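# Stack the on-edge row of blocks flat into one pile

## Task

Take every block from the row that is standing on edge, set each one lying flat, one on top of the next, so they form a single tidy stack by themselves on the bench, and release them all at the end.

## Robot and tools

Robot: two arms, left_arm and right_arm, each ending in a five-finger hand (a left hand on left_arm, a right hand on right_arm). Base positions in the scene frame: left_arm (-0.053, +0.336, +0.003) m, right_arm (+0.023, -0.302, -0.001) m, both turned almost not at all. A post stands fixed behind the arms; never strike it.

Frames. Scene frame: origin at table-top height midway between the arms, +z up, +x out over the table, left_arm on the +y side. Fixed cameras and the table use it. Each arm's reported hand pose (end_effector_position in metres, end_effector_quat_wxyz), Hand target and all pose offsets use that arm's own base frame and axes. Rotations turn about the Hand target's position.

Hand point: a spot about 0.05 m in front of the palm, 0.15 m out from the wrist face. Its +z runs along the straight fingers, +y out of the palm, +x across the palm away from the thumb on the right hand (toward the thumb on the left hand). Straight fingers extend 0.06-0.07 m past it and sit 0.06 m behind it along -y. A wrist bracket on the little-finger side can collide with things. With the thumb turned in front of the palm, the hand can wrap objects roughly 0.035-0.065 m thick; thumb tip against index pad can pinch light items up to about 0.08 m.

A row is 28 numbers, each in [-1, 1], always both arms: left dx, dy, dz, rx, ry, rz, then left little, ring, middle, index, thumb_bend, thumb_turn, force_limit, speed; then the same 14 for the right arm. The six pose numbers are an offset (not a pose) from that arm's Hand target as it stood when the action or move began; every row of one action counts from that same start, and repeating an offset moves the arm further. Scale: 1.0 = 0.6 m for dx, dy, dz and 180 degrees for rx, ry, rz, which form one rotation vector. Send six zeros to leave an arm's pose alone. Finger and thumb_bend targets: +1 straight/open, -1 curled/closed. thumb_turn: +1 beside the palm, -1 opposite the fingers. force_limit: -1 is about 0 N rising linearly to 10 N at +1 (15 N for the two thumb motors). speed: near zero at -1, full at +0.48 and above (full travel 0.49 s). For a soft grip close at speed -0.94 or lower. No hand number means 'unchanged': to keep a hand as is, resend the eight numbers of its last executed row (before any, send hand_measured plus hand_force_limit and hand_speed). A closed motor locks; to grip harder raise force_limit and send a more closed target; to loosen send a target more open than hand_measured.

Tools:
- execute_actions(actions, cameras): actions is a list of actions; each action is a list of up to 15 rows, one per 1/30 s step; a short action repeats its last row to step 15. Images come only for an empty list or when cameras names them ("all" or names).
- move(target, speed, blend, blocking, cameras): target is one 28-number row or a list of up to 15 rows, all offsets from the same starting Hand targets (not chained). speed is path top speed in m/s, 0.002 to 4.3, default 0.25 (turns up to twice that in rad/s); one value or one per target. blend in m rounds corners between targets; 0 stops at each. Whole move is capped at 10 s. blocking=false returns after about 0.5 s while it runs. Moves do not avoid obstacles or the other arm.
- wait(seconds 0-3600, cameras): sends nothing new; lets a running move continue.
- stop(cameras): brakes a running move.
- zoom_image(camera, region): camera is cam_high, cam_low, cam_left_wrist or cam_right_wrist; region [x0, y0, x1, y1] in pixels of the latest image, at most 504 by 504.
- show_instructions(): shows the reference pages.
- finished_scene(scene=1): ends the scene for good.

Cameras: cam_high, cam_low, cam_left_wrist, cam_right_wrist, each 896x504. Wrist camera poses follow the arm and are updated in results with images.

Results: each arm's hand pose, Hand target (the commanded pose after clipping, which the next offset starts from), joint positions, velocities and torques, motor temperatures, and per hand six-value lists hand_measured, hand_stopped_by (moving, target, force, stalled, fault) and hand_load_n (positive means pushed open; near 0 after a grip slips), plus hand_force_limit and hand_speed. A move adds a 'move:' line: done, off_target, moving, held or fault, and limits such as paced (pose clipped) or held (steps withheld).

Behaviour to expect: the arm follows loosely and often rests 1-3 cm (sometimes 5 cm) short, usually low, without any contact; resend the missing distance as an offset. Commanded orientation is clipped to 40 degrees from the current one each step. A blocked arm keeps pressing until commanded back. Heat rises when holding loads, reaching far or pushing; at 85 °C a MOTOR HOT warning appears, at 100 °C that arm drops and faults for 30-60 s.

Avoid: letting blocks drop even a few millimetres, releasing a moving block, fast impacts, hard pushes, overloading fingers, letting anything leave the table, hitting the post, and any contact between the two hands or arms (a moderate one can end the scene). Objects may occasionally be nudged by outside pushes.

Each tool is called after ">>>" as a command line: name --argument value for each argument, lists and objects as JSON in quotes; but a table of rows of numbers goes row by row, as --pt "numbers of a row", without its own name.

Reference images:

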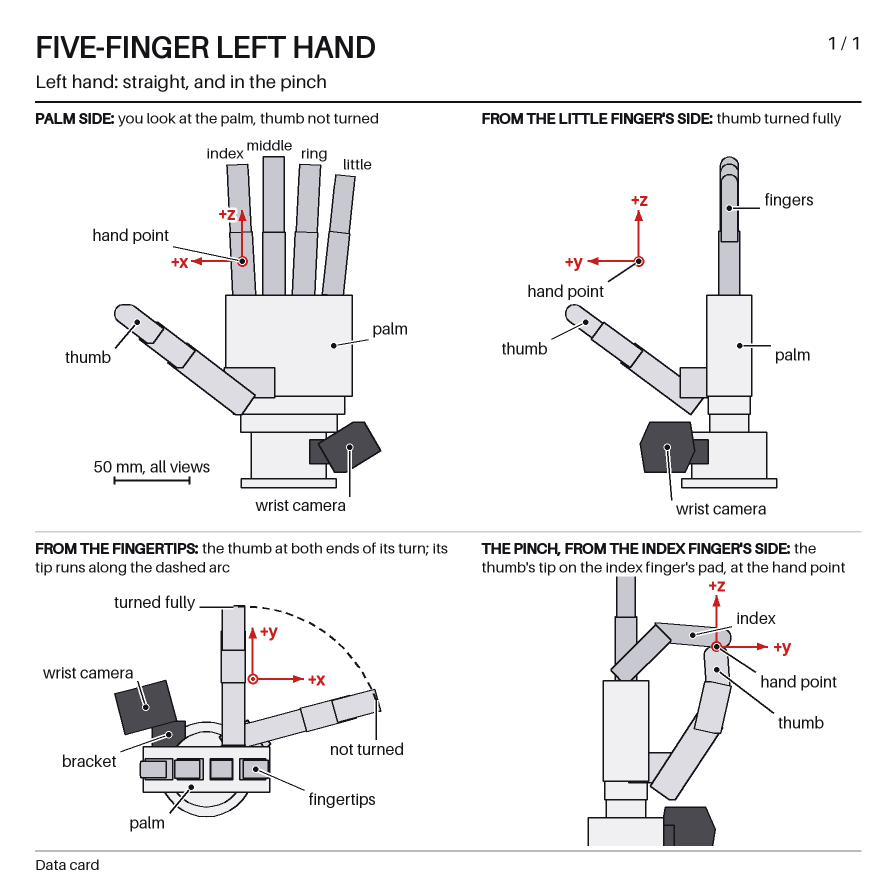

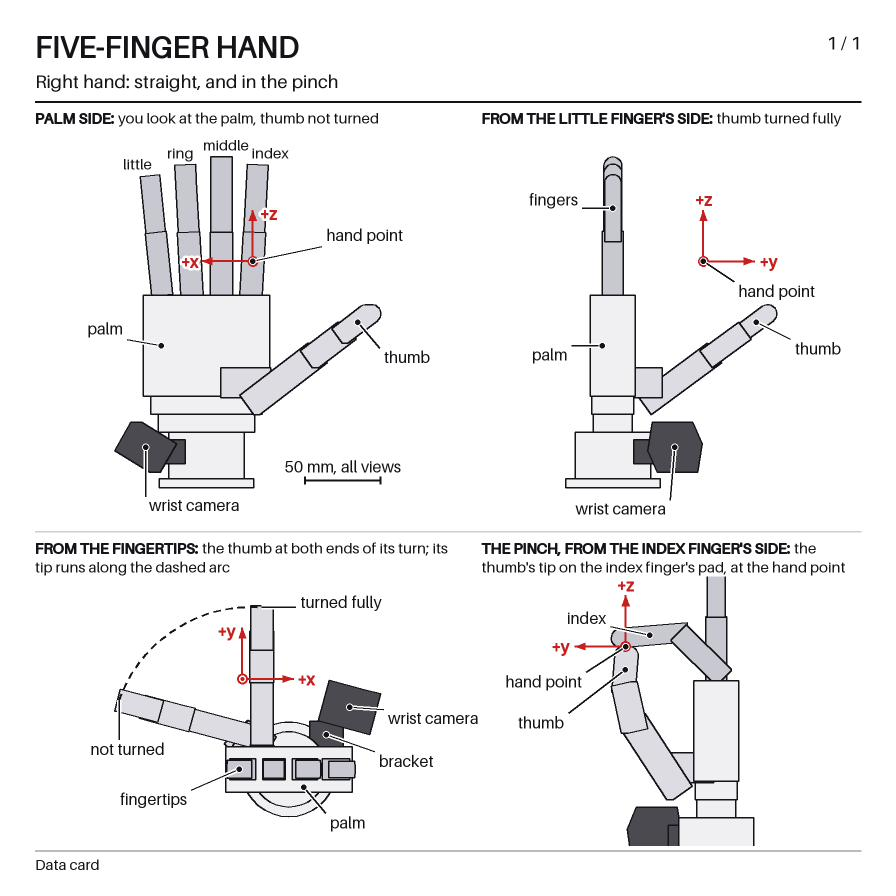

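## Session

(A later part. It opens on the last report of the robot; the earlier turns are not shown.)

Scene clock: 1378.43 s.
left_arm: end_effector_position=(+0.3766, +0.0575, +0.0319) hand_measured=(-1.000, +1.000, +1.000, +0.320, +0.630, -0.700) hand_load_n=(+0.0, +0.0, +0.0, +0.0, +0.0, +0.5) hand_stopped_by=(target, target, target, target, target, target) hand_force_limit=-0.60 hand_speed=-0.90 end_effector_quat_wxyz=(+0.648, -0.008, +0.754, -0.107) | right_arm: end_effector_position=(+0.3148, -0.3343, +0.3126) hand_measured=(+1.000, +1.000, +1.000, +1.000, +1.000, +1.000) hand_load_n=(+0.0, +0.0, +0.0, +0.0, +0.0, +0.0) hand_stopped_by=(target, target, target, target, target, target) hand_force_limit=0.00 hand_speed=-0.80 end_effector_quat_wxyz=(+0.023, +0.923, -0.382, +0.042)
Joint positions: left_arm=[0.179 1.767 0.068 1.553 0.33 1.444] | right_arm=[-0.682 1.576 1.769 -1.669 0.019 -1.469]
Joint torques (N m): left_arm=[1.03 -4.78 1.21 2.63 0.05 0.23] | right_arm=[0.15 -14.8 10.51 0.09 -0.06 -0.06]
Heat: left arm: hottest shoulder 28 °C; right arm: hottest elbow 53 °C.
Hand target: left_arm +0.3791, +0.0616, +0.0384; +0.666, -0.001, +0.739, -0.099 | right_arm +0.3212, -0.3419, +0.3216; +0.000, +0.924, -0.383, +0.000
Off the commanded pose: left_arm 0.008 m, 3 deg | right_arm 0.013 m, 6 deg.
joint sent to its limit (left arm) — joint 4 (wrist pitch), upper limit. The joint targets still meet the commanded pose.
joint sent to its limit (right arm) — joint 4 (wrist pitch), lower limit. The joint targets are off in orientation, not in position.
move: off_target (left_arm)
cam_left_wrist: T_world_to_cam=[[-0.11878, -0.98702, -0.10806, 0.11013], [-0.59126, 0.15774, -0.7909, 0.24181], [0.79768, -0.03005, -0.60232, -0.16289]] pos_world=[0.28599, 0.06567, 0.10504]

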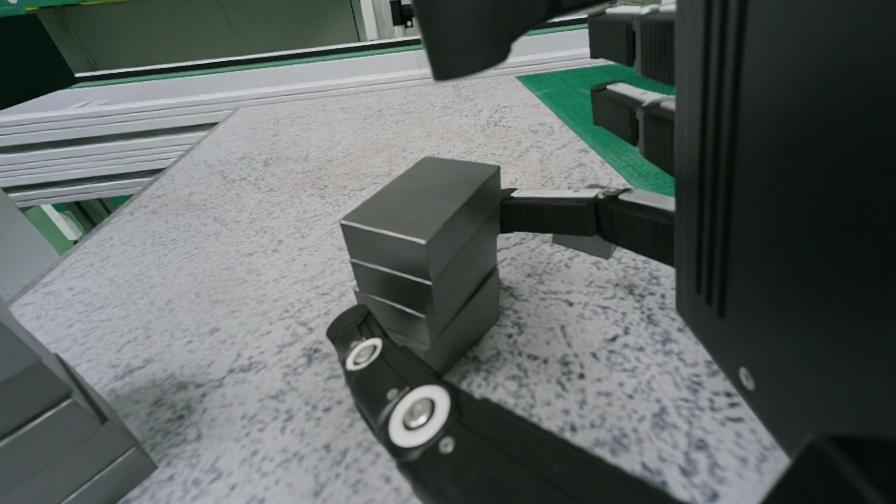

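>>> move --pt "0 0 0 0 0 0 -1 1 1 0.01 0.41 -0.70 -0.5 -0.94 0 0 0 0 0 0 1 1 1 1 1 1 0 -0.8" --pt "0 0 0 0 0 -0.02 -1 1 1 0.01 0.41 -0.70 -0.5 -0.94 0 0 0 0 0 0 1 1 1 1 1 1 0 -0.8" --cameras '["cam_left_wrist"]' --speed 0.02

>>> zoom_image --camera "cam_left_wrist" --region '[320, 130, 552, 370]'

Scene clock: 1386.53 s.
left_arm: end_effector_position=(+0.3753, +0.0576, +0.0320) hand_measured=(-1.000, +1.000, +1.000, +0.106, +0.516, -0.700) hand_load_n=(+0.0, +0.0, +0.0, +3.5, +3.5, +0.0) hand_stopped_by=(target, target, target, force, force, target) hand_force_limit=-0.50 hand_speed=-0.94 end_effector_quat_wxyz=(+0.646, +0.013, +0.753, -0.129) | right_arm: end_effector_position=(+0.3148, -0.3343, +0.3126) hand_measured=(+1.000, +1.000, +1.000, +1.000, +1.000, +1.000) hand_load_n=(+0.0, +0.0, -0.5, +0.0, +0.0, +0.0) hand_stopped_by=(target, target, target, target, target, target) hand_force_limit=0.00 hand_speed=-0.80 end_effector_quat_wxyz=(+0.023, +0.923, -0.382, +0.042)
Joint positions: left_arm=[0.246 1.77 0.068 1.553 0.456 1.457] | right_arm=[-0.682 1.576 1.769 -1.669 0.019 -1.469]
Joint torques (N m): left_arm=[0.91 -4.48 1.42 2.59 0.15 0.26] | right_arm=[0.15 -14.74 10.5 0.1 -0.06 -0.07]
Heat: left arm: hottest shoulder 28 °C; right arm: hottest elbow 53 °C.
Hand target: left_arm +0.3791, +0.0616, +0.0384; +0.663, +0.022, +0.739, -0.120 | right_arm +0.3212, -0.3419, +0.3216; +0.000, +0.924, -0.383, +0.000
Off the commanded pose: left_arm 0.009 m, 3 deg | right_arm 0.013 m, 6 deg.
joint sent to its limit (left arm) — joint 4 (wrist pitch), upper limit. The joint targets still meet the commanded pose.
joint sent to its limit (right arm) — joint 4 (wrist pitch), lower limit. The joint targets are off in orientation, not in position.
move: off_target (left_arm)
cam_left_wrist: T_world_to_cam=[[-0.17736, -0.97874, -0.10304, 0.13148], [-0.57823, 0.18836, -0.79384, 0.23451], [0.79636, -0.08122, -0.59934, -0.15847]] pos_world=[0.28512, 0.07164, 0.10473]

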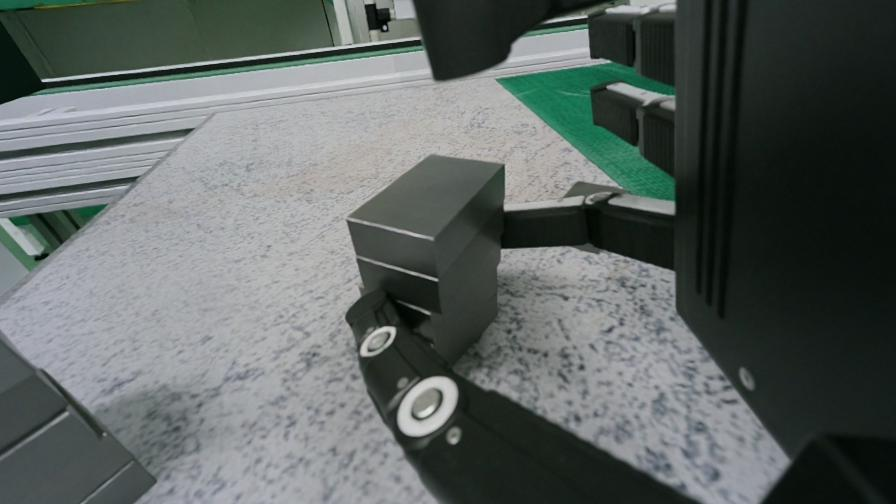

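Scaled by 2.100.

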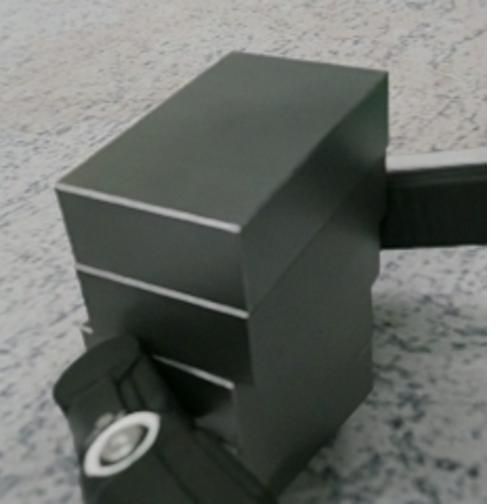

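>>> move --pt "0.001 0 0 0 0 -0.012 -1 1 1 0.01 0.41 -0.70 -0.5 -0.94 0 0 0 0 0 0 1 1 1 1 1 1 0 -0.8" --pt "0.001 0 0.002 0 0 -0.012 -1 1 1 0.32 0.63 -0.70 -0.5 -0.94 0 0 0 0 0 0 1 1 1 1 1 1 0 -0.8" --cameras '["cam_left_wrist"]' --speed 0.02

>>> zoom_image --camera "cam_left_wrist" --region '[320, 130, 552, 370]'

Scene clock: 1393.50 s.
left_arm: end_effector_position=(+0.3738, +0.0567, +0.0318) hand_measured=(-1.000, +1.000, +1.000, +0.320, +0.630, -0.700) hand_load_n=(+0.0, +0.0, +0.0, +0.0, +0.0, +0.0) hand_stopped_by=(target, target, target, target, target, target) hand_force_limit=-0.50 hand_speed=-0.94 end_effector_quat_wxyz=(+0.644, +0.028, +0.751, -0.142) | right_arm: end_effector_position=(+0.3148, -0.3343, +0.3126) hand_measured=(+1.000, +1.000, +1.000, +1.000, +1.000, +1.000) hand_load_n=(+0.0, +0.0, +0.0, +0.0, +0.0, +0.0) hand_stopped_by=(target, target, target, target, target, target) hand_force_limit=0.00 hand_speed=-0.80 end_effector_quat_wxyz=(+0.023, +0.923, -0.382, +0.042)
Joint positions: left_arm=[0.284 1.773 0.068 1.553 0.534 1.469] | right_arm=[-0.682 1.576 1.769 -1.669 0.019 -1.469]
Joint torques (N m): left_arm=[0.91 -4.66 1.69 2.56 0.06 0.23] | right_arm=[0.21 -14.74 10.51 0.09 -0.06 -0.07]
Heat: left arm: hottest shoulder 28 °C; right arm: hottest elbow 53 °C.
Hand target: left_arm +0.3796, +0.0615, +0.0394; +0.660, +0.036, +0.739, -0.132 | right_arm +0.3212, -0.3419, +0.3216; +0.000, +0.924, -0.383, +0.000
Off the commanded pose: left_arm 0.011 m, 3 deg | right_arm 0.013 m, 6 deg.
joint sent to its limit (left arm) — joint 4 (wrist pitch), upper limit. The joint targets still meet the commanded pose.
joint sent to its limit (right arm) — joint 4 (wrist pitch), lower limit. The joint targets are off in orientation, not in position.
move: off_target (left_arm); target 2's new numbers were sent with left_arm's hand 0.011 m and 3 deg from that target
cam_left_wrist: T_world_to_cam=[[-0.2162, -0.97091, -0.10296, 0.14441], [-0.56851, 0.21092, -0.79518, 0.22876], [0.79376, -0.11338, -0.59757, -0.15472]] pos_world=[0.28409, 0.07442, 0.10432]

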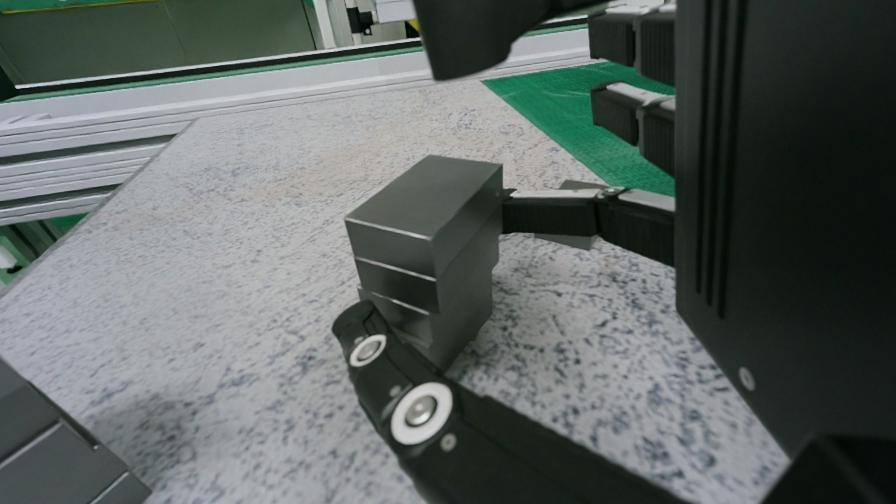

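Scaled by 2.100.

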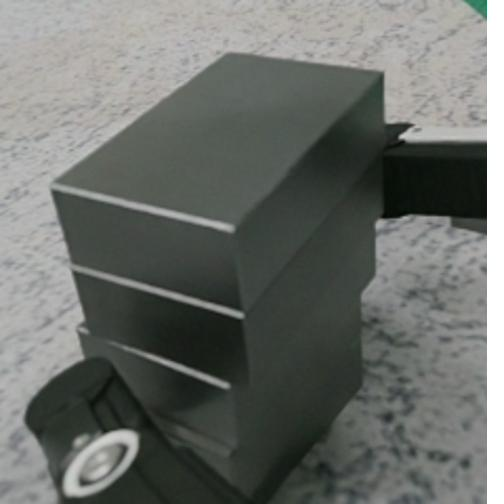

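>>> move --pt "0.0 0 0.05 0 0 0 -1 1 1 0.32 0.63 -0.70 -0.5 -0.94 0 0 0 0 0 0 1 1 1 1 1 1 0 -0.8" --pt "0.0 0 0.0277 0 0 0 -1 1 1 0.32 0.63 -0.70 -0.5 -0.94 0 0 0 0 0 0 1 1 1 1 1 1 0 -0.8" --pt "0.0 0 0.0277 0 0 0 -1 1 1 0.01 0.41 -0.70 -0.5 -0.94 0 0 0 0 0 0 1 1 1 1 1 1 0 -0.8" --cameras '["cam_left_wrist"]' --speed 0.04

>>> zoom_image --camera "cam_left_wrist" --region '[320, 160, 552, 400]'

Scene clock: 1404.40 s.
left_arm: end_effector_position=(+0.3772, +0.0577, +0.0501) hand_measured=(-1.000, +1.000, +1.000, +0.108, +0.520, -0.700) hand_load_n=(+0.0, -0.5, +0.0, +4.0, +3.5, +0.5) hand_stopped_by=(target, target, target, force, force, target) hand_force_limit=-0.50 hand_speed=-0.94 end_effector_quat_wxyz=(+0.651, +0.031, +0.745, -0.140) | right_arm: end_effector_position=(+0.3148, -0.3343, +0.3126) hand_measured=(+1.000, +1.000, +1.000, +1.000, +1.000, +1.000) hand_load_n=(+0.0, +0.0, +0.0, +0.5, +0.0, +0.0) hand_stopped_by=(target, target, target, target, target, target) hand_force_limit=0.00 hand_speed=-0.80 end_effector_quat_wxyz=(+0.023, +0.923, -0.382, +0.042)
Joint positions: left_arm=[0.284 1.632 0.068 1.432 0.534 1.469] | right_arm=[-0.682 1.576 1.769 -1.669 0.019 -1.469]
Joint torques (N m): left_arm=[0.91 -3.9 2.17 2.55 0.04 0.19] | right_arm=[0.15 -14.68 10.5 0.1 -0.06 -0.07]
Heat: left arm: hottest shoulder 27 °C; right arm: hottest elbow 53 °C.
Hand target: left_arm +0.3796, +0.0615, +0.0561; +0.660, +0.036, +0.739, -0.132 | right_arm +0.3212, -0.3419, +0.3216; +0.000, +0.924, -0.383, +0.000
Off the commanded pose: left_arm 0.007 m, 2 deg | right_arm 0.013 m, 6 deg.
joint sent to its limit (right arm) — joint 4 (wrist pitch), lower limit. The joint targets are off in orientation, not in position.
move: done
cam_left_wrist: T_world_to_cam=[[-0.21405, -0.97031, -0.11259, 0.14765], [-0.55295, 0.21538, -0.8049, 0.23949], [0.80525, -0.11003, -0.58263, -0.15165]] pos_world=[0.28614, 0.075, 0.12103]

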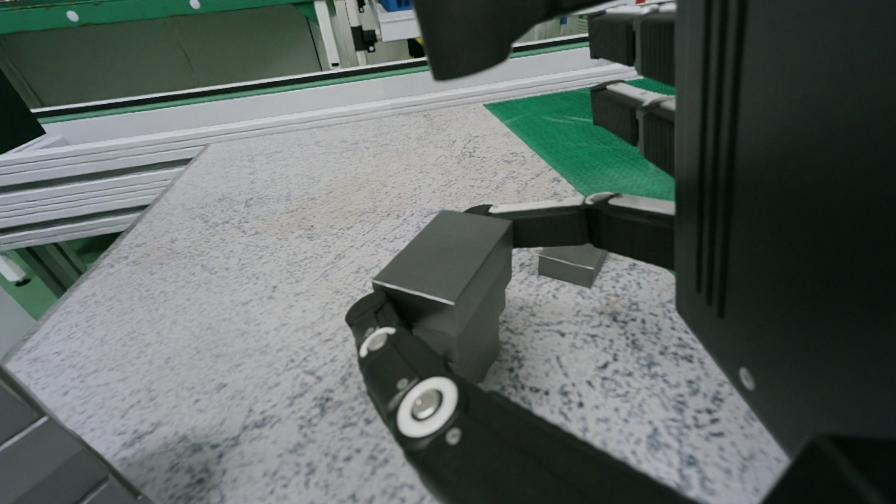

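Scaled by 2.100.

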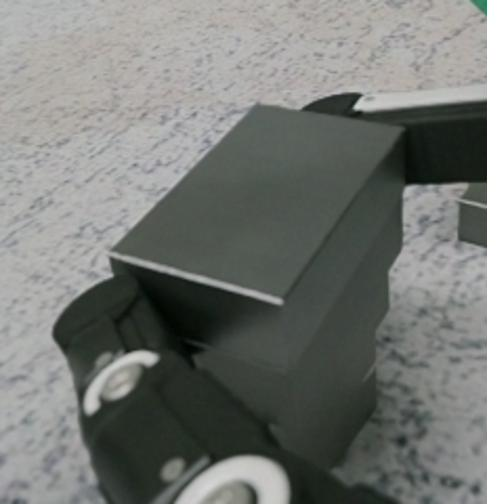

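>>> move --pt "0.0025 0.002 0 0 0 -0.017 -1 1 1 0.01 0.41 -0.70 -0.5 -0.94 0 0 0 0 0 0 1 1 1 1 1 1 0 -0.8" --cameras '["cam_left_wrist"]' --speed 0.02

>>> zoom_image --camera "cam_left_wrist" --region '[320, 160, 552, 400]'

Scene clock: 1408.50 s.
left_arm: end_effector_position=(+0.3744, +0.0560, +0.0510) hand_measured=(-1.000, +1.000, +1.000, +0.108, +0.520, -0.700) hand_load_n=(+0.0, +0.0, +0.0, +4.0, +4.0, +0.5) hand_stopped_by=(target, target, target, force, force, target) hand_force_limit=-0.50 hand_speed=-0.94 end_effector_quat_wxyz=(+0.649, +0.047, +0.742, -0.162) | right_arm: end_effector_position=(+0.3148, -0.3343, +0.3126) hand_measured=(+1.000, +1.000, +1.000, +1.000, +1.000, +1.000) hand_load_n=(+0.0, +0.0, +0.0, +0.0, +0.0, +0.0) hand_stopped_by=(target, target, target, target, target, target) hand_force_limit=0.00 hand_speed=-0.80 end_effector_quat_wxyz=(+0.023, +0.923, -0.382, +0.042)
Joint positions: left_arm=[0.337 1.632 0.068 1.432 0.64 1.469] | right_arm=[-0.682 1.576 1.769 -1.669 0.019 -1.469]
Joint torques (N m): left_arm=[1.08 -4.13 3.07 1.46 0.09 0.32] | right_arm=[0.09 -14.8 10.51 0.1 -0.06 -0.07]
Heat: left arm: hottest shoulder 27 °C; right arm: hottest elbow 53 °C.
Hand target: left_arm +0.3812, +0.0627, +0.0561; +0.656, +0.056, +0.737, -0.150 | right_arm +0.3212, -0.3419, +0.3216; +0.000, +0.924, -0.383, +0.000
Off the commanded pose: left_arm 0.011 m, 2 deg | right_arm 0.013 m, 6 deg.
joint sent to its limit (right arm) — joint 4 (wrist pitch), lower limit. The joint targets are off in orientation, not in position.
move: off_target (left_arm)
cam_left_wrist: T_world_to_cam=[[-0.26467, -0.95906, -0.10075, 0.16324], [-0.5376, 0.23348, -0.81023, 0.23249], [0.80059, -0.16028, -0.57738, -0.14478]] pos_world=[0.2841, 0.07907, 0.12122]

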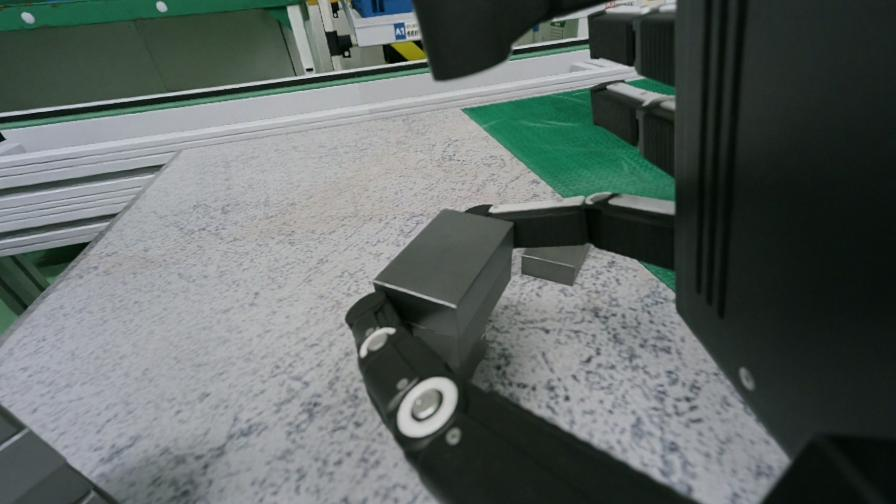

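Scaled by 2.100.

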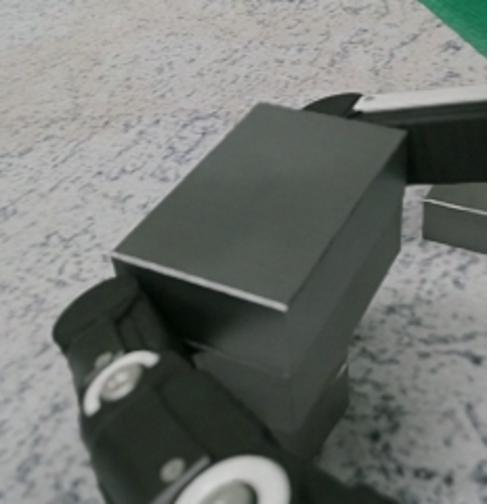

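>>> move --pt "0.006 0.006 0 0 0 0 -1 1 1 0.01 0.41 -0.70 -0.5 -0.94 0 0 0 0 0 0 1 1 1 1 1 1 0 -0.8" --cameras '["cam_left_wrist"]' --speed 0.02

>>> zoom_image --camera "cam_left_wrist" --region '[320, 160, 552, 400]'

Scene clock: 1417.50 s.
left_arm: end_effector_position=(+0.3758, +0.0584, +0.0506) hand_measured=(-1.000, +1.000, +1.000, +0.108, +0.520, -0.700) hand_load_n=(+0.0, +0.0, +0.0, +4.0, +3.5, +0.5) hand_stopped_by=(target, target, target, force, force, target) hand_force_limit=-0.50 hand_speed=-0.94 end_effector_quat_wxyz=(+0.648, +0.048, +0.742, -0.162) | right_arm: end_effector_position=(+0.3148, -0.3343, +0.3126) hand_measured=(+1.000, +1.000, +1.000, +1.000, +1.000, +1.000) hand_load_n=(+0.0, +0.0, +0.0, +0.0, +0.0, +0.0) hand_stopped_by=(target, target, target, target, target, target) hand_force_limit=0.00 hand_speed=-0.80 end_effector_quat_wxyz=(+0.023, +0.923, -0.382, +0.042)
Joint positions: left_arm=[0.348 1.632 0.074 1.424 0.652 1.472] | right_arm=[-0.682 1.576 1.769 -1.669 0.019 -1.469]
Joint torques (N m): left_arm=[1.14 -4.19 3.54 1.31 0.05 0.32] | right_arm=[0.15 -14.8 10.51 0.09 -0.05 -0.07]
Heat: left arm: hottest shoulder 27 °C; right arm: hottest elbow 53 °C.
Hand target: left_arm +0.3848, +0.0664, +0.0562; +0.656, +0.056, +0.737, -0.150 | right_arm +0.3212, -0.3419, +0.3216; +0.000, +0.924, -0.383, +0.000
Off the commanded pose: left_arm 0.013 m, 2 deg | right_arm 0.013 m, 6 deg.
joint sent to its limit (right arm) — joint 4 (wrist pitch), lower limit. The joint targets are off in orientation, not in position.
move: off_target (left_arm)
cam_left_wrist: T_world_to_cam=[[-0.26606, -0.9587, -0.10054, 0.16638], [-0.53826, 0.23428, -0.80956, 0.23257], [0.79968, -0.16127, -0.57837, -0.14538]] pos_world=[0.2857, 0.08158, 0.12093]

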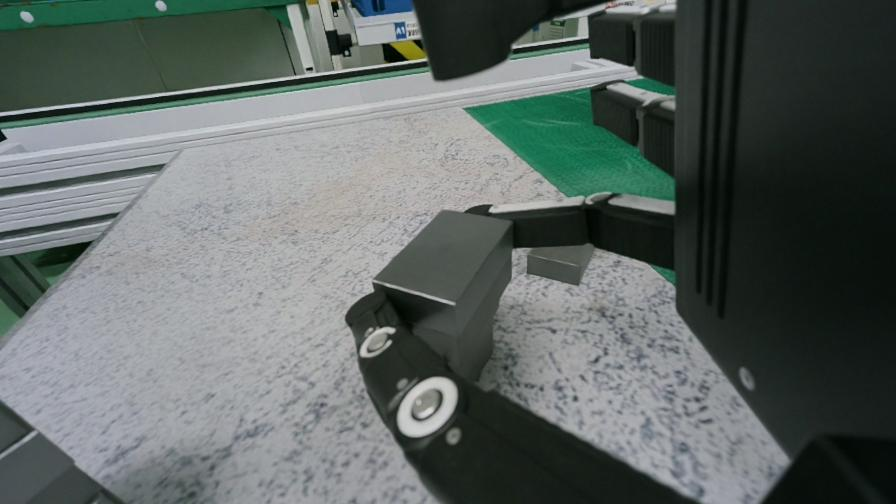

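Scaled by 2.100.

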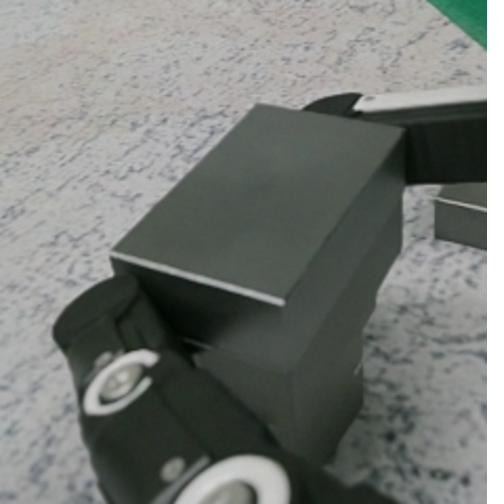

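>>> move --pt "0.001 0.004 0 0 0 0 -1 1 1 0.01 0.41 -0.70 -0.5 -0.94 0 0 0 0 0 0 1 1 1 1 1 1 0 -0.8" --cameras '["cam_left_wrist"]' --speed 0.02

>>> zoom_image --camera "cam_left_wrist" --region '[320, 160, 552, 400]'

Scene clock: 1421.70 s.
left_arm: end_effector_position=(+0.3764, +0.0606, +0.0505) hand_measured=(-1.000, +1.000, +1.000, +0.108, +0.520, -0.700) hand_load_n=(+0.0, +0.0, +0.0, +4.0, +3.5, +0.0) hand_stopped_by=(target, target, target, force, force, target) hand_force_limit=-0.50 hand_speed=-0.94 end_effector_quat_wxyz=(+0.648, +0.048, +0.742, -0.162) | right_arm: end_effector_position=(+0.3148, -0.3343, +0.3126) hand_measured=(+1.000, +1.000, +1.000, +1.000, +1.000, +1.000) hand_load_n=(+0.0, +0.0, -0.5, +0.0, +0.0, +0.0) hand_stopped_by=(target, target, target, target, target, target) hand_force_limit=0.00 hand_speed=-0.80 end_effector_quat_wxyz=(+0.023, +0.923, -0.382, +0.042)
Joint positions: left_arm=[0.358 1.632 0.077 1.419 0.663 1.474] | right_arm=[-0.682 1.576 1.769 -1.669 0.019 -1.469]
Joint torques (N m): left_arm=[1.08 -4.19 3.58 1.28 0.04 0.31] | right_arm=[0.15 -14.74 10.51 0.1 -0.06 -0.07]
Heat: left arm: hottest shoulder 27 °C; right arm: hottest elbow 53 °C.
Hand target: left_arm +0.3853, +0.0688, +0.0561; +0.656, +0.056, +0.737, -0.150 | right_arm +0.3212, -0.3419, +0.3216; +0.000, +0.924, -0.383, +0.000
Off the commanded pose: left_arm 0.013 m, 2 deg | right_arm 0.013 m, 6 deg.
joint sent to its limit (right arm) — joint 4 (wrist pitch), lower limit. The joint targets are off in orientation, not in position.
move: off_target (left_arm)
cam_left_wrist: T_world_to_cam=[[-0.26649, -0.95861, -0.10024, 0.16879], [-0.53826, 0.23428, -0.80956, 0.23222], [0.79954, -0.16179, -0.57841, -0.14537]] pos_world=[0.2862, 0.08388, 0.12083]

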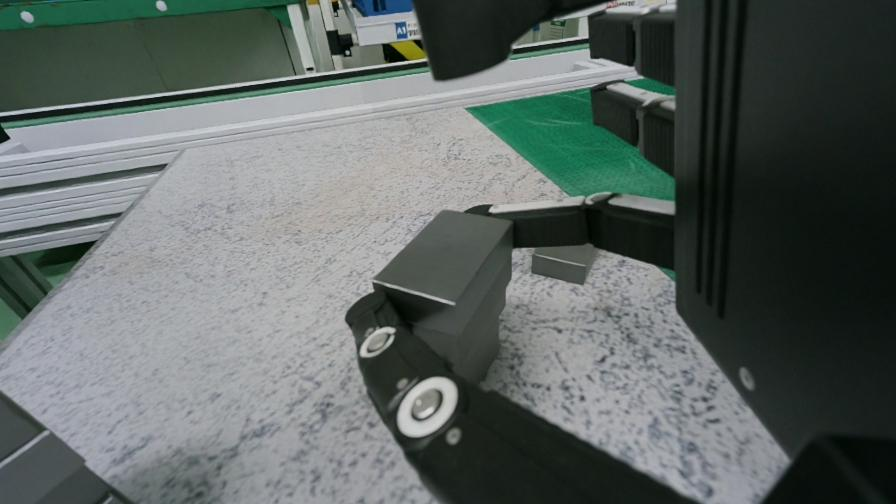

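Scaled by 2.100.

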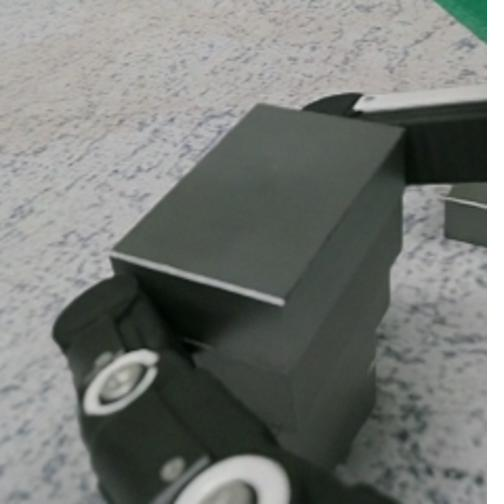

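>>> move --pt "0.0 0.0 0.002 0 0 0 -1 1 1 0.37 0.66 -0.70 -0.6 -0.94 0 0 0 0 0 0 1 1 1 1 1 1 0 -0.8" --pt "0.0 0.0 0.19 0 0 0 -1 1 1 0.37 0.66 -0.70 -0.6 -0.94 0 0 0 0 0 0 1 1 1 1 1 1 0 -0.8" --cameras '[]' --speed 0.07

>>> move --pt "0.0578 0.02 0.08 -0.1098 0.4758 0.2701 1 1 1 1 1 1 -0.6 0 0 0 0 0 0 0 1 1 1 1 1 1 0 -0.8" --pt "0.0578 0.0352 -0.0752 -0.1098 0.4758 0.2701 1 1 1 1 1 1 -0.6 0 0 0 0 0 0 0 1 1 1 1 1 1 0 -0.8" --cameras '["cam_left_wrist"]' --speed '[0.2,0.1]' --blend '[0.02,0]'

>>> zoom_image --camera "cam_left_wrist" --region '[390, 165, 530, 295]'

Scene clock: 1432.17 s.
left_arm: end_effector_position=(+0.3720, +0.0596, +0.1457) hand_measured=(-1.000, +1.000, +1.000, +0.370, +0.660, -0.700) hand_load_n=(+0.0, +0.0, +0.0, +0.0, +0.0, +0.0) hand_stopped_by=(target, target, target, target, target, target) hand_force_limit=-0.60 hand_speed=-0.94 end_effector_quat_wxyz=(+0.642, +0.047, +0.747, -0.162) | right_arm: end_effector_position=(+0.3148, -0.3343, +0.3126) hand_measured=(+1.000, +1.000, +1.000, +1.000, +1.000, +1.000) hand_load_n=(+0.0, +0.0, +0.0, +0.0, +0.0, +0.0) hand_stopped_by=(target, target, target, target, target, target) hand_force_limit=0.00 hand_speed=-0.80 end_effector_quat_wxyz=(+0.023, +0.923, -0.382, +0.042)
Joint positions: left_arm=[0.359 0.813 0.166 0.492 0.663 1.481] | right_arm=[-0.682 1.576 1.769 -1.669 0.019 -1.469]
Joint torques (N m): left_arm=[1.03 0.15 11.14 0.98 0.06 0.24] | right_arm=[0.21 -14.8 10.51 0.1 -0.05 -0.06]
Heat: left arm: hottest shoulder 27 °C; right arm: hottest elbow 54 °C.
Hand target: left_arm +0.3853, +0.0688, +0.1700; +0.656, +0.056, +0.737, -0.150 | right_arm +0.3212, -0.3419, +0.3216; +0.000, +0.924, -0.383, +0.000
Off the commanded pose: left_arm 0.029 m, 3 deg | right_arm 0.013 m, 6 deg.
joint sent to its limit (right arm) — joint 4 (wrist pitch), lower limit. The joint targets are off in orientation, not in position.
move: off_target (left_arm)

Scene clock: 1437.93 s.
left_arm: end_effector_position=(+0.4184, +0.0856, +0.1277) hand_measured=(+1.000, +1.000, +1.000, +1.000, +1.000, +1.000) hand_load_n=(+0.0, +0.0, +0.0, +0.0, +0.0, +0.0) hand_stopped_by=(target, target, target, target, target, target) hand_force_limit=-0.60 hand_speed=0.00 end_effector_quat_wxyz=(-0.002, -0.430, +0.903, +0.003) | right_arm: end_effector_position=(+0.3148, -0.3343, +0.3126) hand_measured=(+1.000, +1.000, +1.000, +1.000, +1.000, +1.000) hand_load_n=(+0.0, +0.0, +0.0, +0.0, +0.0, +0.0) hand_stopped_by=(target, target, target, target, target, target) hand_force_limit=0.00 hand_speed=-0.80 end_effector_quat_wxyz=(+0.023, +0.923, -0.382, +0.042)
Joint positions: left_arm=[0.146 1.664 1.383 -1.296 -0.004 0.828] | right_arm=[-0.682 1.576 1.769 -1.669 0.019 -1.469]
Joint torques (N m): left_arm=[1.14 -11.99 7.3 0.57 -0.02 0.05] | right_arm=[0.21 -14.74 10.5 0.1 -0.06 -0.07]
Heat: left arm: hottest elbow 28 °C; right arm: hottest elbow 54 °C.
Hand target: left_arm +0.4200, +0.0899, +0.1250; +0.001, -0.436, +0.900, +0.000 | right_arm +0.3212, -0.3419, +0.3216; +0.000, +0.924, -0.383, +0.000
Off the commanded pose: left_arm 0.005 m, 1 deg | right_arm 0.013 m, 6 deg.
joint sent to its limit (right arm) — joint 4 (wrist pitch), lower limit. The joint targets are off in orientation, not in position.
move: done
cam_left_wrist: T_world_to_cam=[[0.57309, -0.81763, -0.05529, -0.15735], [-0.69427, -0.52025, 0.49731, 0.27448], [-0.43538, -0.24662, -0.86581, 0.43041]] pos_world=[0.46813, 0.12029, 0.22745]

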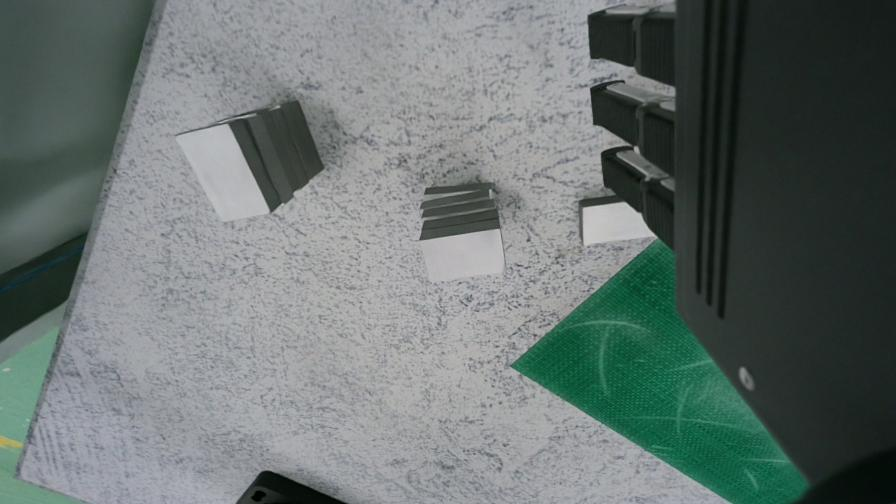

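Scaled by 3.600.

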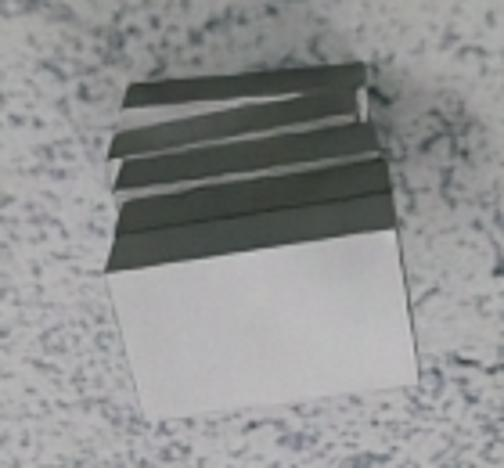

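>>> move --pt "0.0 0.0 0.12 0 0 0 1 1 1 1 1 1 -0.6 0 0 0 0 0 0 0 1 1 1 1 1 1 0 -0.8" --pt "0.0167 -0.15 0.12 0.1178 -0.4716 -0.2612 -1 1 1 0.35 0.65 -0.7 -0.6 0 0 0 0 0 0 0 1 1 1 1 1 1 0 -0.8" --pt "0.0255 -0.1805 -0.0917 0.1178 -0.4716 -0.2612 -1 1 1 0.35 0.65 -0.70 -0.6 -0.5 0 0 0 0 0 0 1 1 1 1 1 1 0 -0.8" --cameras '["cam_left_wrist"]' --speed '[0.1,0.2,0.1]' --blend '[0.02,0.01,0]'

Scene clock: 1468.70 s.
left_arm: end_effector_position=(+0.4368, -0.0146, +0.0648) hand_measured=(-1.000, +1.000, +1.000, +0.350, +0.650, -0.700) hand_load_n=(+0.0, +0.0, +0.0, +0.0, +0.0, +0.0) hand_stopped_by=(target, target, target, target, target, target) hand_force_limit=-0.60 hand_speed=-0.50 end_effector_quat_wxyz=(+0.651, +0.037, +0.746, -0.137) | right_arm: end_effector_position=(+0.3148, -0.3343, +0.3126) hand_measured=(+1.000, +1.000, +1.000, +1.000, +1.000, +1.000) hand_load_n=(+0.0, +0.0, +0.0, +0.0, +0.0, +0.0) hand_stopped_by=(target, target, target, target, target, target) hand_force_limit=0.00 hand_speed=-0.80 end_effector_quat_wxyz=(+0.023, +0.923, -0.382, +0.042)
Joint positions: left_arm=[-0.079 1.569 0.206 1.245 0.176 1.434] | right_arm=[-0.682 1.576 1.769 -1.669 0.019 -1.469]
Joint torques (N m): left_arm=[-0.56 -5.42 2.93 2.67 -0.23 0.15] | right_arm=[0.09 -14.8 10.5 0.09 -0.06 -0.07]
Heat: left arm: hottest shoulder 28 °C; right arm: hottest elbow 54 °C.
Hand target: left_arm +0.4354, -0.0185, +0.0700; +0.658, +0.042, +0.739, -0.138 | right_arm +0.3212, -0.3419, +0.3216; +0.000, +0.924, -0.383, +0.000
Off the commanded pose: left_arm 0.007 m, 1 deg | right_arm 0.013 m, 6 deg.
joint sent to its limit (right arm) — joint 4 (wrist pitch), lower limit. The joint targets are off in orientation, not in position.
move: done; blend cut to 0 m at target 2
cam_left_wrist: T_world_to_cam=[[-0.21851, -0.96799, -0.12349, 0.09464], [-0.55111, 0.22685, -0.803, 0.29906], [0.80531, -0.1074, -0.58304, -0.19898]] pos_world=[0.34574, 0.0024, 0.13582]

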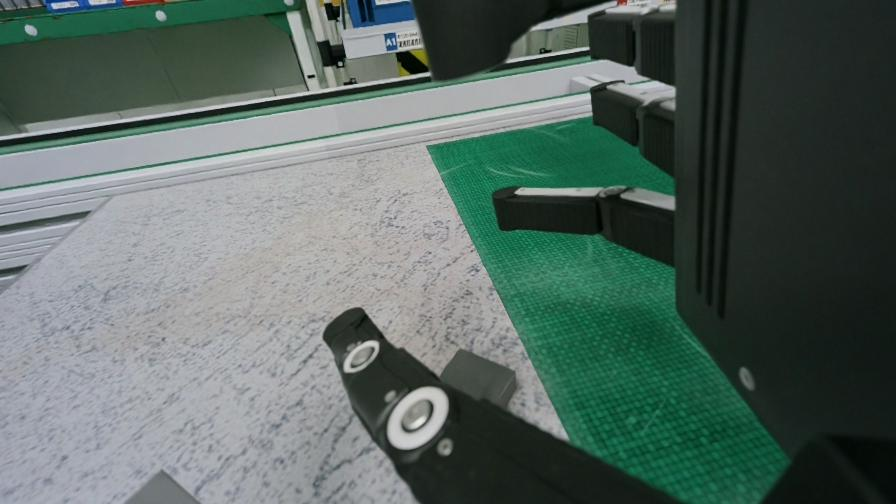

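>>> move --pt "0.0 0.0 -0.0725 0 0 0 -1 1 1 0.35 0.65 -0.70 -0.6 -0.94 0 0 0 0 0 0 1 1 1 1 1 1 0 -0.8" --pt "0.0 0.0 -0.0842 0 0 0 -1 1 1 0.35 0.65 -0.70 -0.6 -0.94 0 0 0 0 0 0 1 1 1 1 1 1 0 -0.8" --cameras '["cam_left_wrist"]' --speed '[0.05,0.02]'

>>> zoom_image --camera "cam_left_wrist" --region '[320, 180, 552, 420]'

Scene clock: 1473.43 s.
left_arm: end_effector_position=(+0.4296, -0.0141, +0.0135) hand_measured=(-1.000, +1.000, +1.000, +0.350, +0.650, -0.700) hand_load_n=(+0.0, +0.5, +0.0, +0.0, +0.0, +0.5) hand_stopped_by=(target, target, target, target, target, target) hand_force_limit=-0.60 hand_speed=-0.94 end_effector_quat_wxyz=(+0.645, +0.036, +0.751, -0.137) | right_arm: end_effector_position=(+0.3148, -0.3343, +0.3126) hand_measured=(+1.000, +1.000, +1.000, +1.000, +1.000, +1.000) hand_load_n=(+0.0, +0.0, +0.0, +0.0, +0.0, +0.0) hand_stopped_by=(target, target, target, target, target, target) hand_force_limit=0.00 hand_speed=-0.80 end_effector_quat_wxyz=(+0.023, +0.923, -0.382, +0.042)
Joint positions: left_arm=[-0.079 1.893 0.206 1.553 0.176 1.434] | right_arm=[-0.682 1.576 1.769 -1.669 0.019 -1.469]
Joint torques (N m): left_arm=[-0.56 -6.3 1.92 2.69 -0.24 0.16] | right_arm=[0.21 -14.74 10.5 0.12 -0.06 -0.07]
Heat: left arm: hottest shoulder 28 °C; right arm: hottest elbow 54 °C.
Hand target: left_arm +0.4354, -0.0185, +0.0195; +0.658, +0.043, +0.739, -0.138 | right_arm +0.3212, -0.3419, +0.3216; +0.000, +0.924, -0.383, +0.000
Off the commanded pose: left_arm 0.009 m, 2 deg | right_arm 0.013 m, 6 deg.
joint sent to its limit (left arm) — joint 4 (wrist pitch), upper limit. The joint targets still meet the commanded pose.
joint sent to its limit (right arm) — joint 4 (wrist pitch), lower limit. The joint targets are off in orientation, not in position.
move: done
cam_left_wrist: T_world_to_cam=[[-0.22054, -0.96782, -0.12115, 0.08804], [-0.56444, 0.22794, -0.79338, 0.25931], [0.79547, -0.10659, -0.59655, -0.2186]] pos_world=[0.33967, 0.0028, 0.08599]

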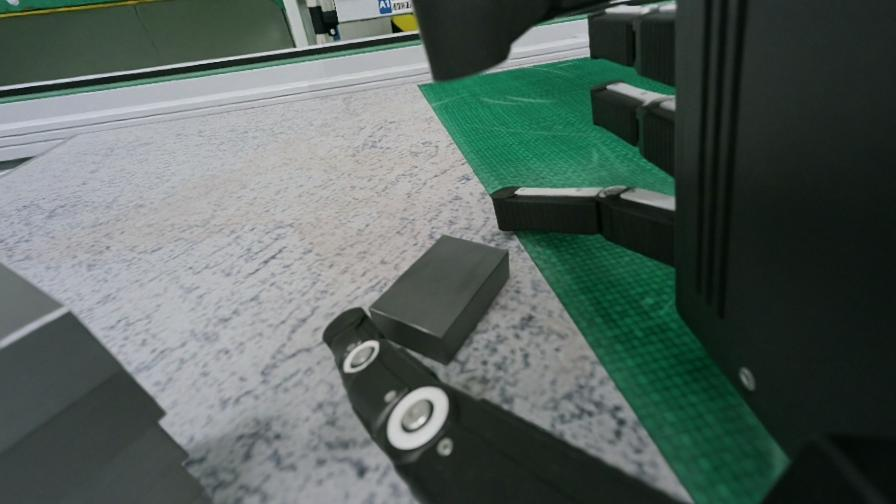

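Scaled by 2.100.

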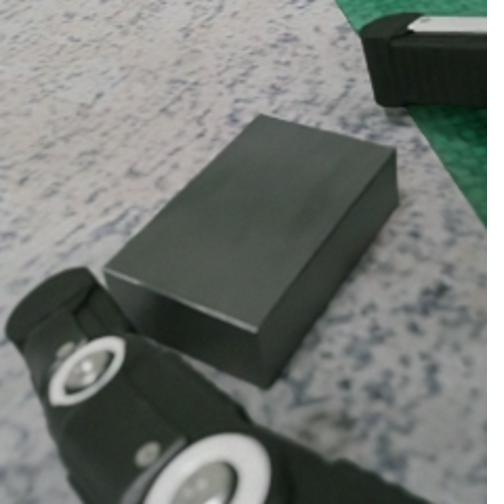

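>>> move --pt "0 0 0 0 0 0 -1 1 1 0.0 0.4 -0.70 -0.6 -0.94 0 0 0 0 0 0 1 1 1 1 1 1 0 -0.8" --pt "0.0 0.0 0.1675 0 0 0 -1 1 1 0.0 0.4 -0.70 -0.6 -0.94 0 0 0 0 0 0 1 1 1 1 1 1 0 -0.8" --pt "-0.0985 0.1367 0.1675 0 0 0 -1 1 1 0.0 0.4 -0.70 -0.6 -0.94 0 0 0 0 0 0 1 1 1 1 1 1 0 -0.8" --pt "-0.0985 0.1367 0.1175 0 0 0 -1 1 1 0.0 0.4 -0.70 -0.6 -0.94 0 0 0 0 0 0 1 1 1 1 1 1 0 -0.8" --cameras '["cam_left_wrist"]' --speed 0.07 --blend '[0,0.02,0.01,0]'

>>> zoom_image --camera "cam_left_wrist" --region '[340, 190, 552, 370]'

Scene clock: 1484.33 s.
left_arm: end_effector_position=(+0.3752, +0.0593, +0.0818) hand_measured=(-1.000, +1.000, +1.000, +0.108, +0.518, -0.700) hand_load_n=(+0.0, +0.0, +0.0, +3.0, +2.5, +0.5) hand_stopped_by=(target, target, target, force, force, target) hand_force_limit=-0.60 hand_speed=-0.94 end_effector_quat_wxyz=(+0.646, +0.034, +0.748, -0.149) | right_arm: end_effector_position=(+0.3148, -0.3343, +0.3126) hand_measured=(+1.000, +1.000, +1.000, +1.000, +1.000, +1.000) hand_load_n=(+0.0, +0.0, +0.0, +0.0, +0.0, +0.0) hand_stopped_by=(target, target, target, target, target, target) hand_force_limit=0.00 hand_speed=-0.80 end_effector_quat_wxyz=(+0.023, +0.923, -0.382, +0.042)
Joint positions: left_arm=[0.315 1.273 0.078 1.05 0.582 1.47] | right_arm=[-0.682 1.576 1.769 -1.669 0.019 -1.469]
Joint torques (N m): left_arm=[1.03 -2.32 4.41 2.84 0.08 0.26] | right_arm=[0.09 -14.74 10.51 0.1 -0.06 -0.07]
Heat: left arm: hottest shoulder 28 °C; right arm: hottest elbow 54 °C.
Hand target: left_arm +0.3762, +0.0635, +0.0899; +0.658, +0.042, +0.739, -0.138 | right_arm +0.3212, -0.3419, +0.3216; +0.000, +0.924, -0.383, +0.000
Off the commanded pose: left_arm 0.009 m, 2 deg | right_arm 0.013 m, 6 deg.
joint sent to its limit (right arm) — joint 4 (wrist pitch), lower limit. The joint targets are off in orientation, not in position.
move: done
cam_left_wrist: T_world_to_cam=[[-0.23181, -0.96754, -0.10067, 0.15792], [-0.55787, 0.21701, -0.80106, 0.26496], [0.7969, -0.12953, -0.59006, -0.12653]] pos_world=[0.28525, 0.0789, 0.15349]

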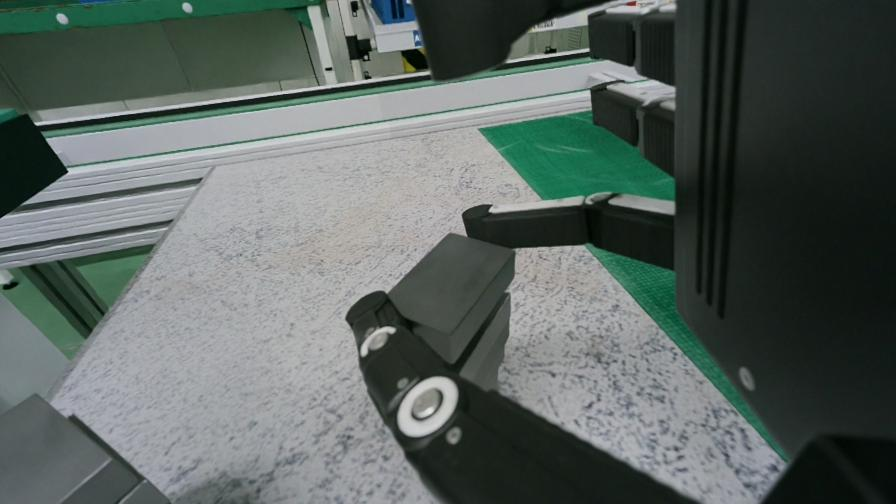

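Scaled by 2.377.

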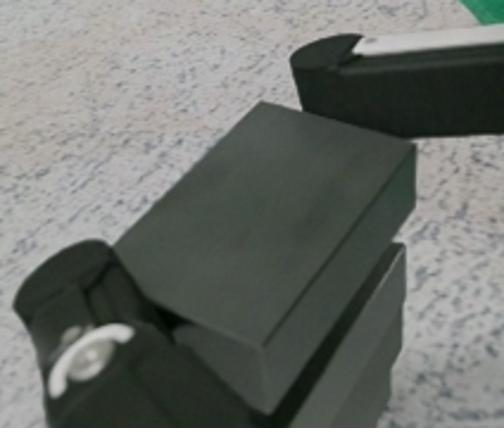

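>>> move --pt "0.0063 0.003 -0.014 0 0 0 -1 1 1 0.0 0.4 -0.70 -0.6 -0.94 0 0 0 0 0 0 1 1 1 1 1 1 0 -0.8" --cameras '["cam_left_wrist"]' --speed 0.03

>>> zoom_image --camera "cam_left_wrist" --region '[340, 190, 552, 370]'

Scene clock: 1495.00 s.
left_arm: end_effector_position=(+0.3769, +0.0600, +0.0726) hand_measured=(-1.000, +1.000, +1.000, +0.108, +0.518, -0.700) hand_load_n=(+0.0, +0.0, +0.0, +3.0, +2.5, +0.5) hand_stopped_by=(target, target, target, force, force, target) hand_force_limit=-0.60 hand_speed=-0.94 end_effector_quat_wxyz=(+0.645, +0.034, +0.749, -0.150) | right_arm: end_effector_position=(+0.3148, -0.3343, +0.3126) hand_measured=(+1.000, +1.000, +1.000, +1.000, +1.000, +1.000) hand_load_n=(+0.0, +0.0, +0.0, +0.0, +0.0, +0.0) hand_stopped_by=(target, target, target, target, target, target) hand_force_limit=0.00 hand_speed=-0.80 end_effector_quat_wxyz=(+0.023, +0.923, -0.382, +0.042)
Joint positions: left_arm=[0.316 1.364 0.078 1.139 0.585 1.471] | right_arm=[-0.682 1.576 1.769 -1.669 0.019 -1.469]
Joint torques (N m): left_arm=[1.03 -2.49 4.19 2.81 0.07 0.26] | right_arm=[0.15 -14.74 10.52 0.09 -0.05 -0.07]
Heat: left arm: hottest elbow 28 °C; right arm: hottest elbow 54 °C.
Hand target: left_arm +0.3800, +0.0653, +0.0814; +0.658, +0.042, +0.739, -0.138 | right_arm +0.3212, -0.3419, +0.3216; +0.000, +0.924, -0.383, +0.000
Off the commanded pose: left_arm 0.011 m, 2 deg | right_arm 0.013 m, 6 deg.
joint sent to its limit (right arm) — joint 4 (wrist pitch), lower limit. The joint targets are off in orientation, not in position.
move: off_target (left_arm)
cam_left_wrist: T_world_to_cam=[[-0.23323, -0.96729, -0.09977, 0.15847], [-0.55908, 0.21734, -0.80012, 0.25878], [0.79563, -0.13084, -0.59148, -0.1325]] pos_world=[0.28706, 0.07971, 0.1445]

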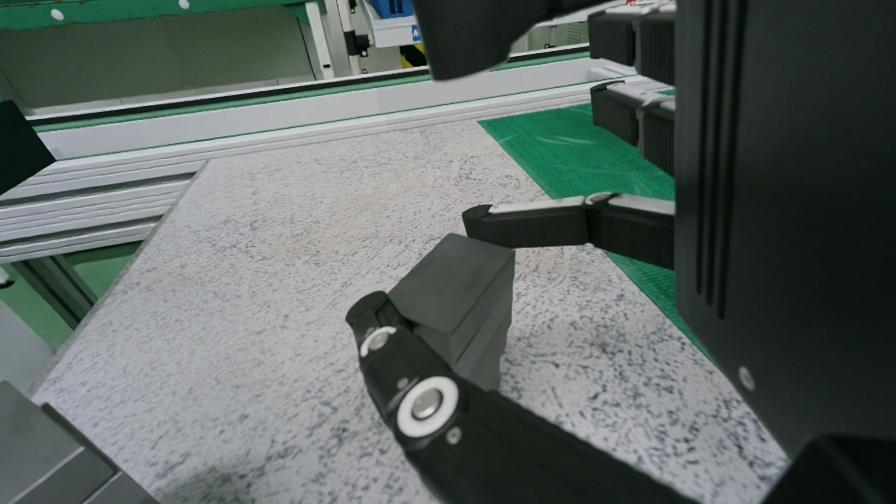

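Scaled by 2.377.

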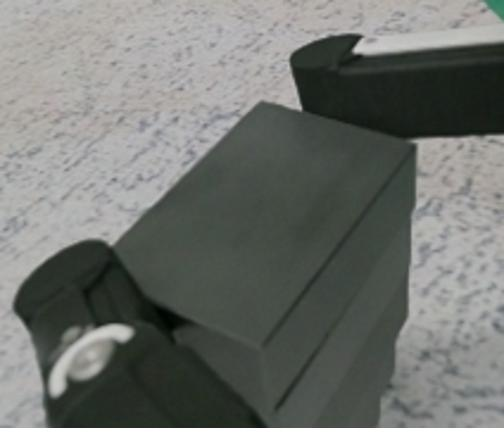

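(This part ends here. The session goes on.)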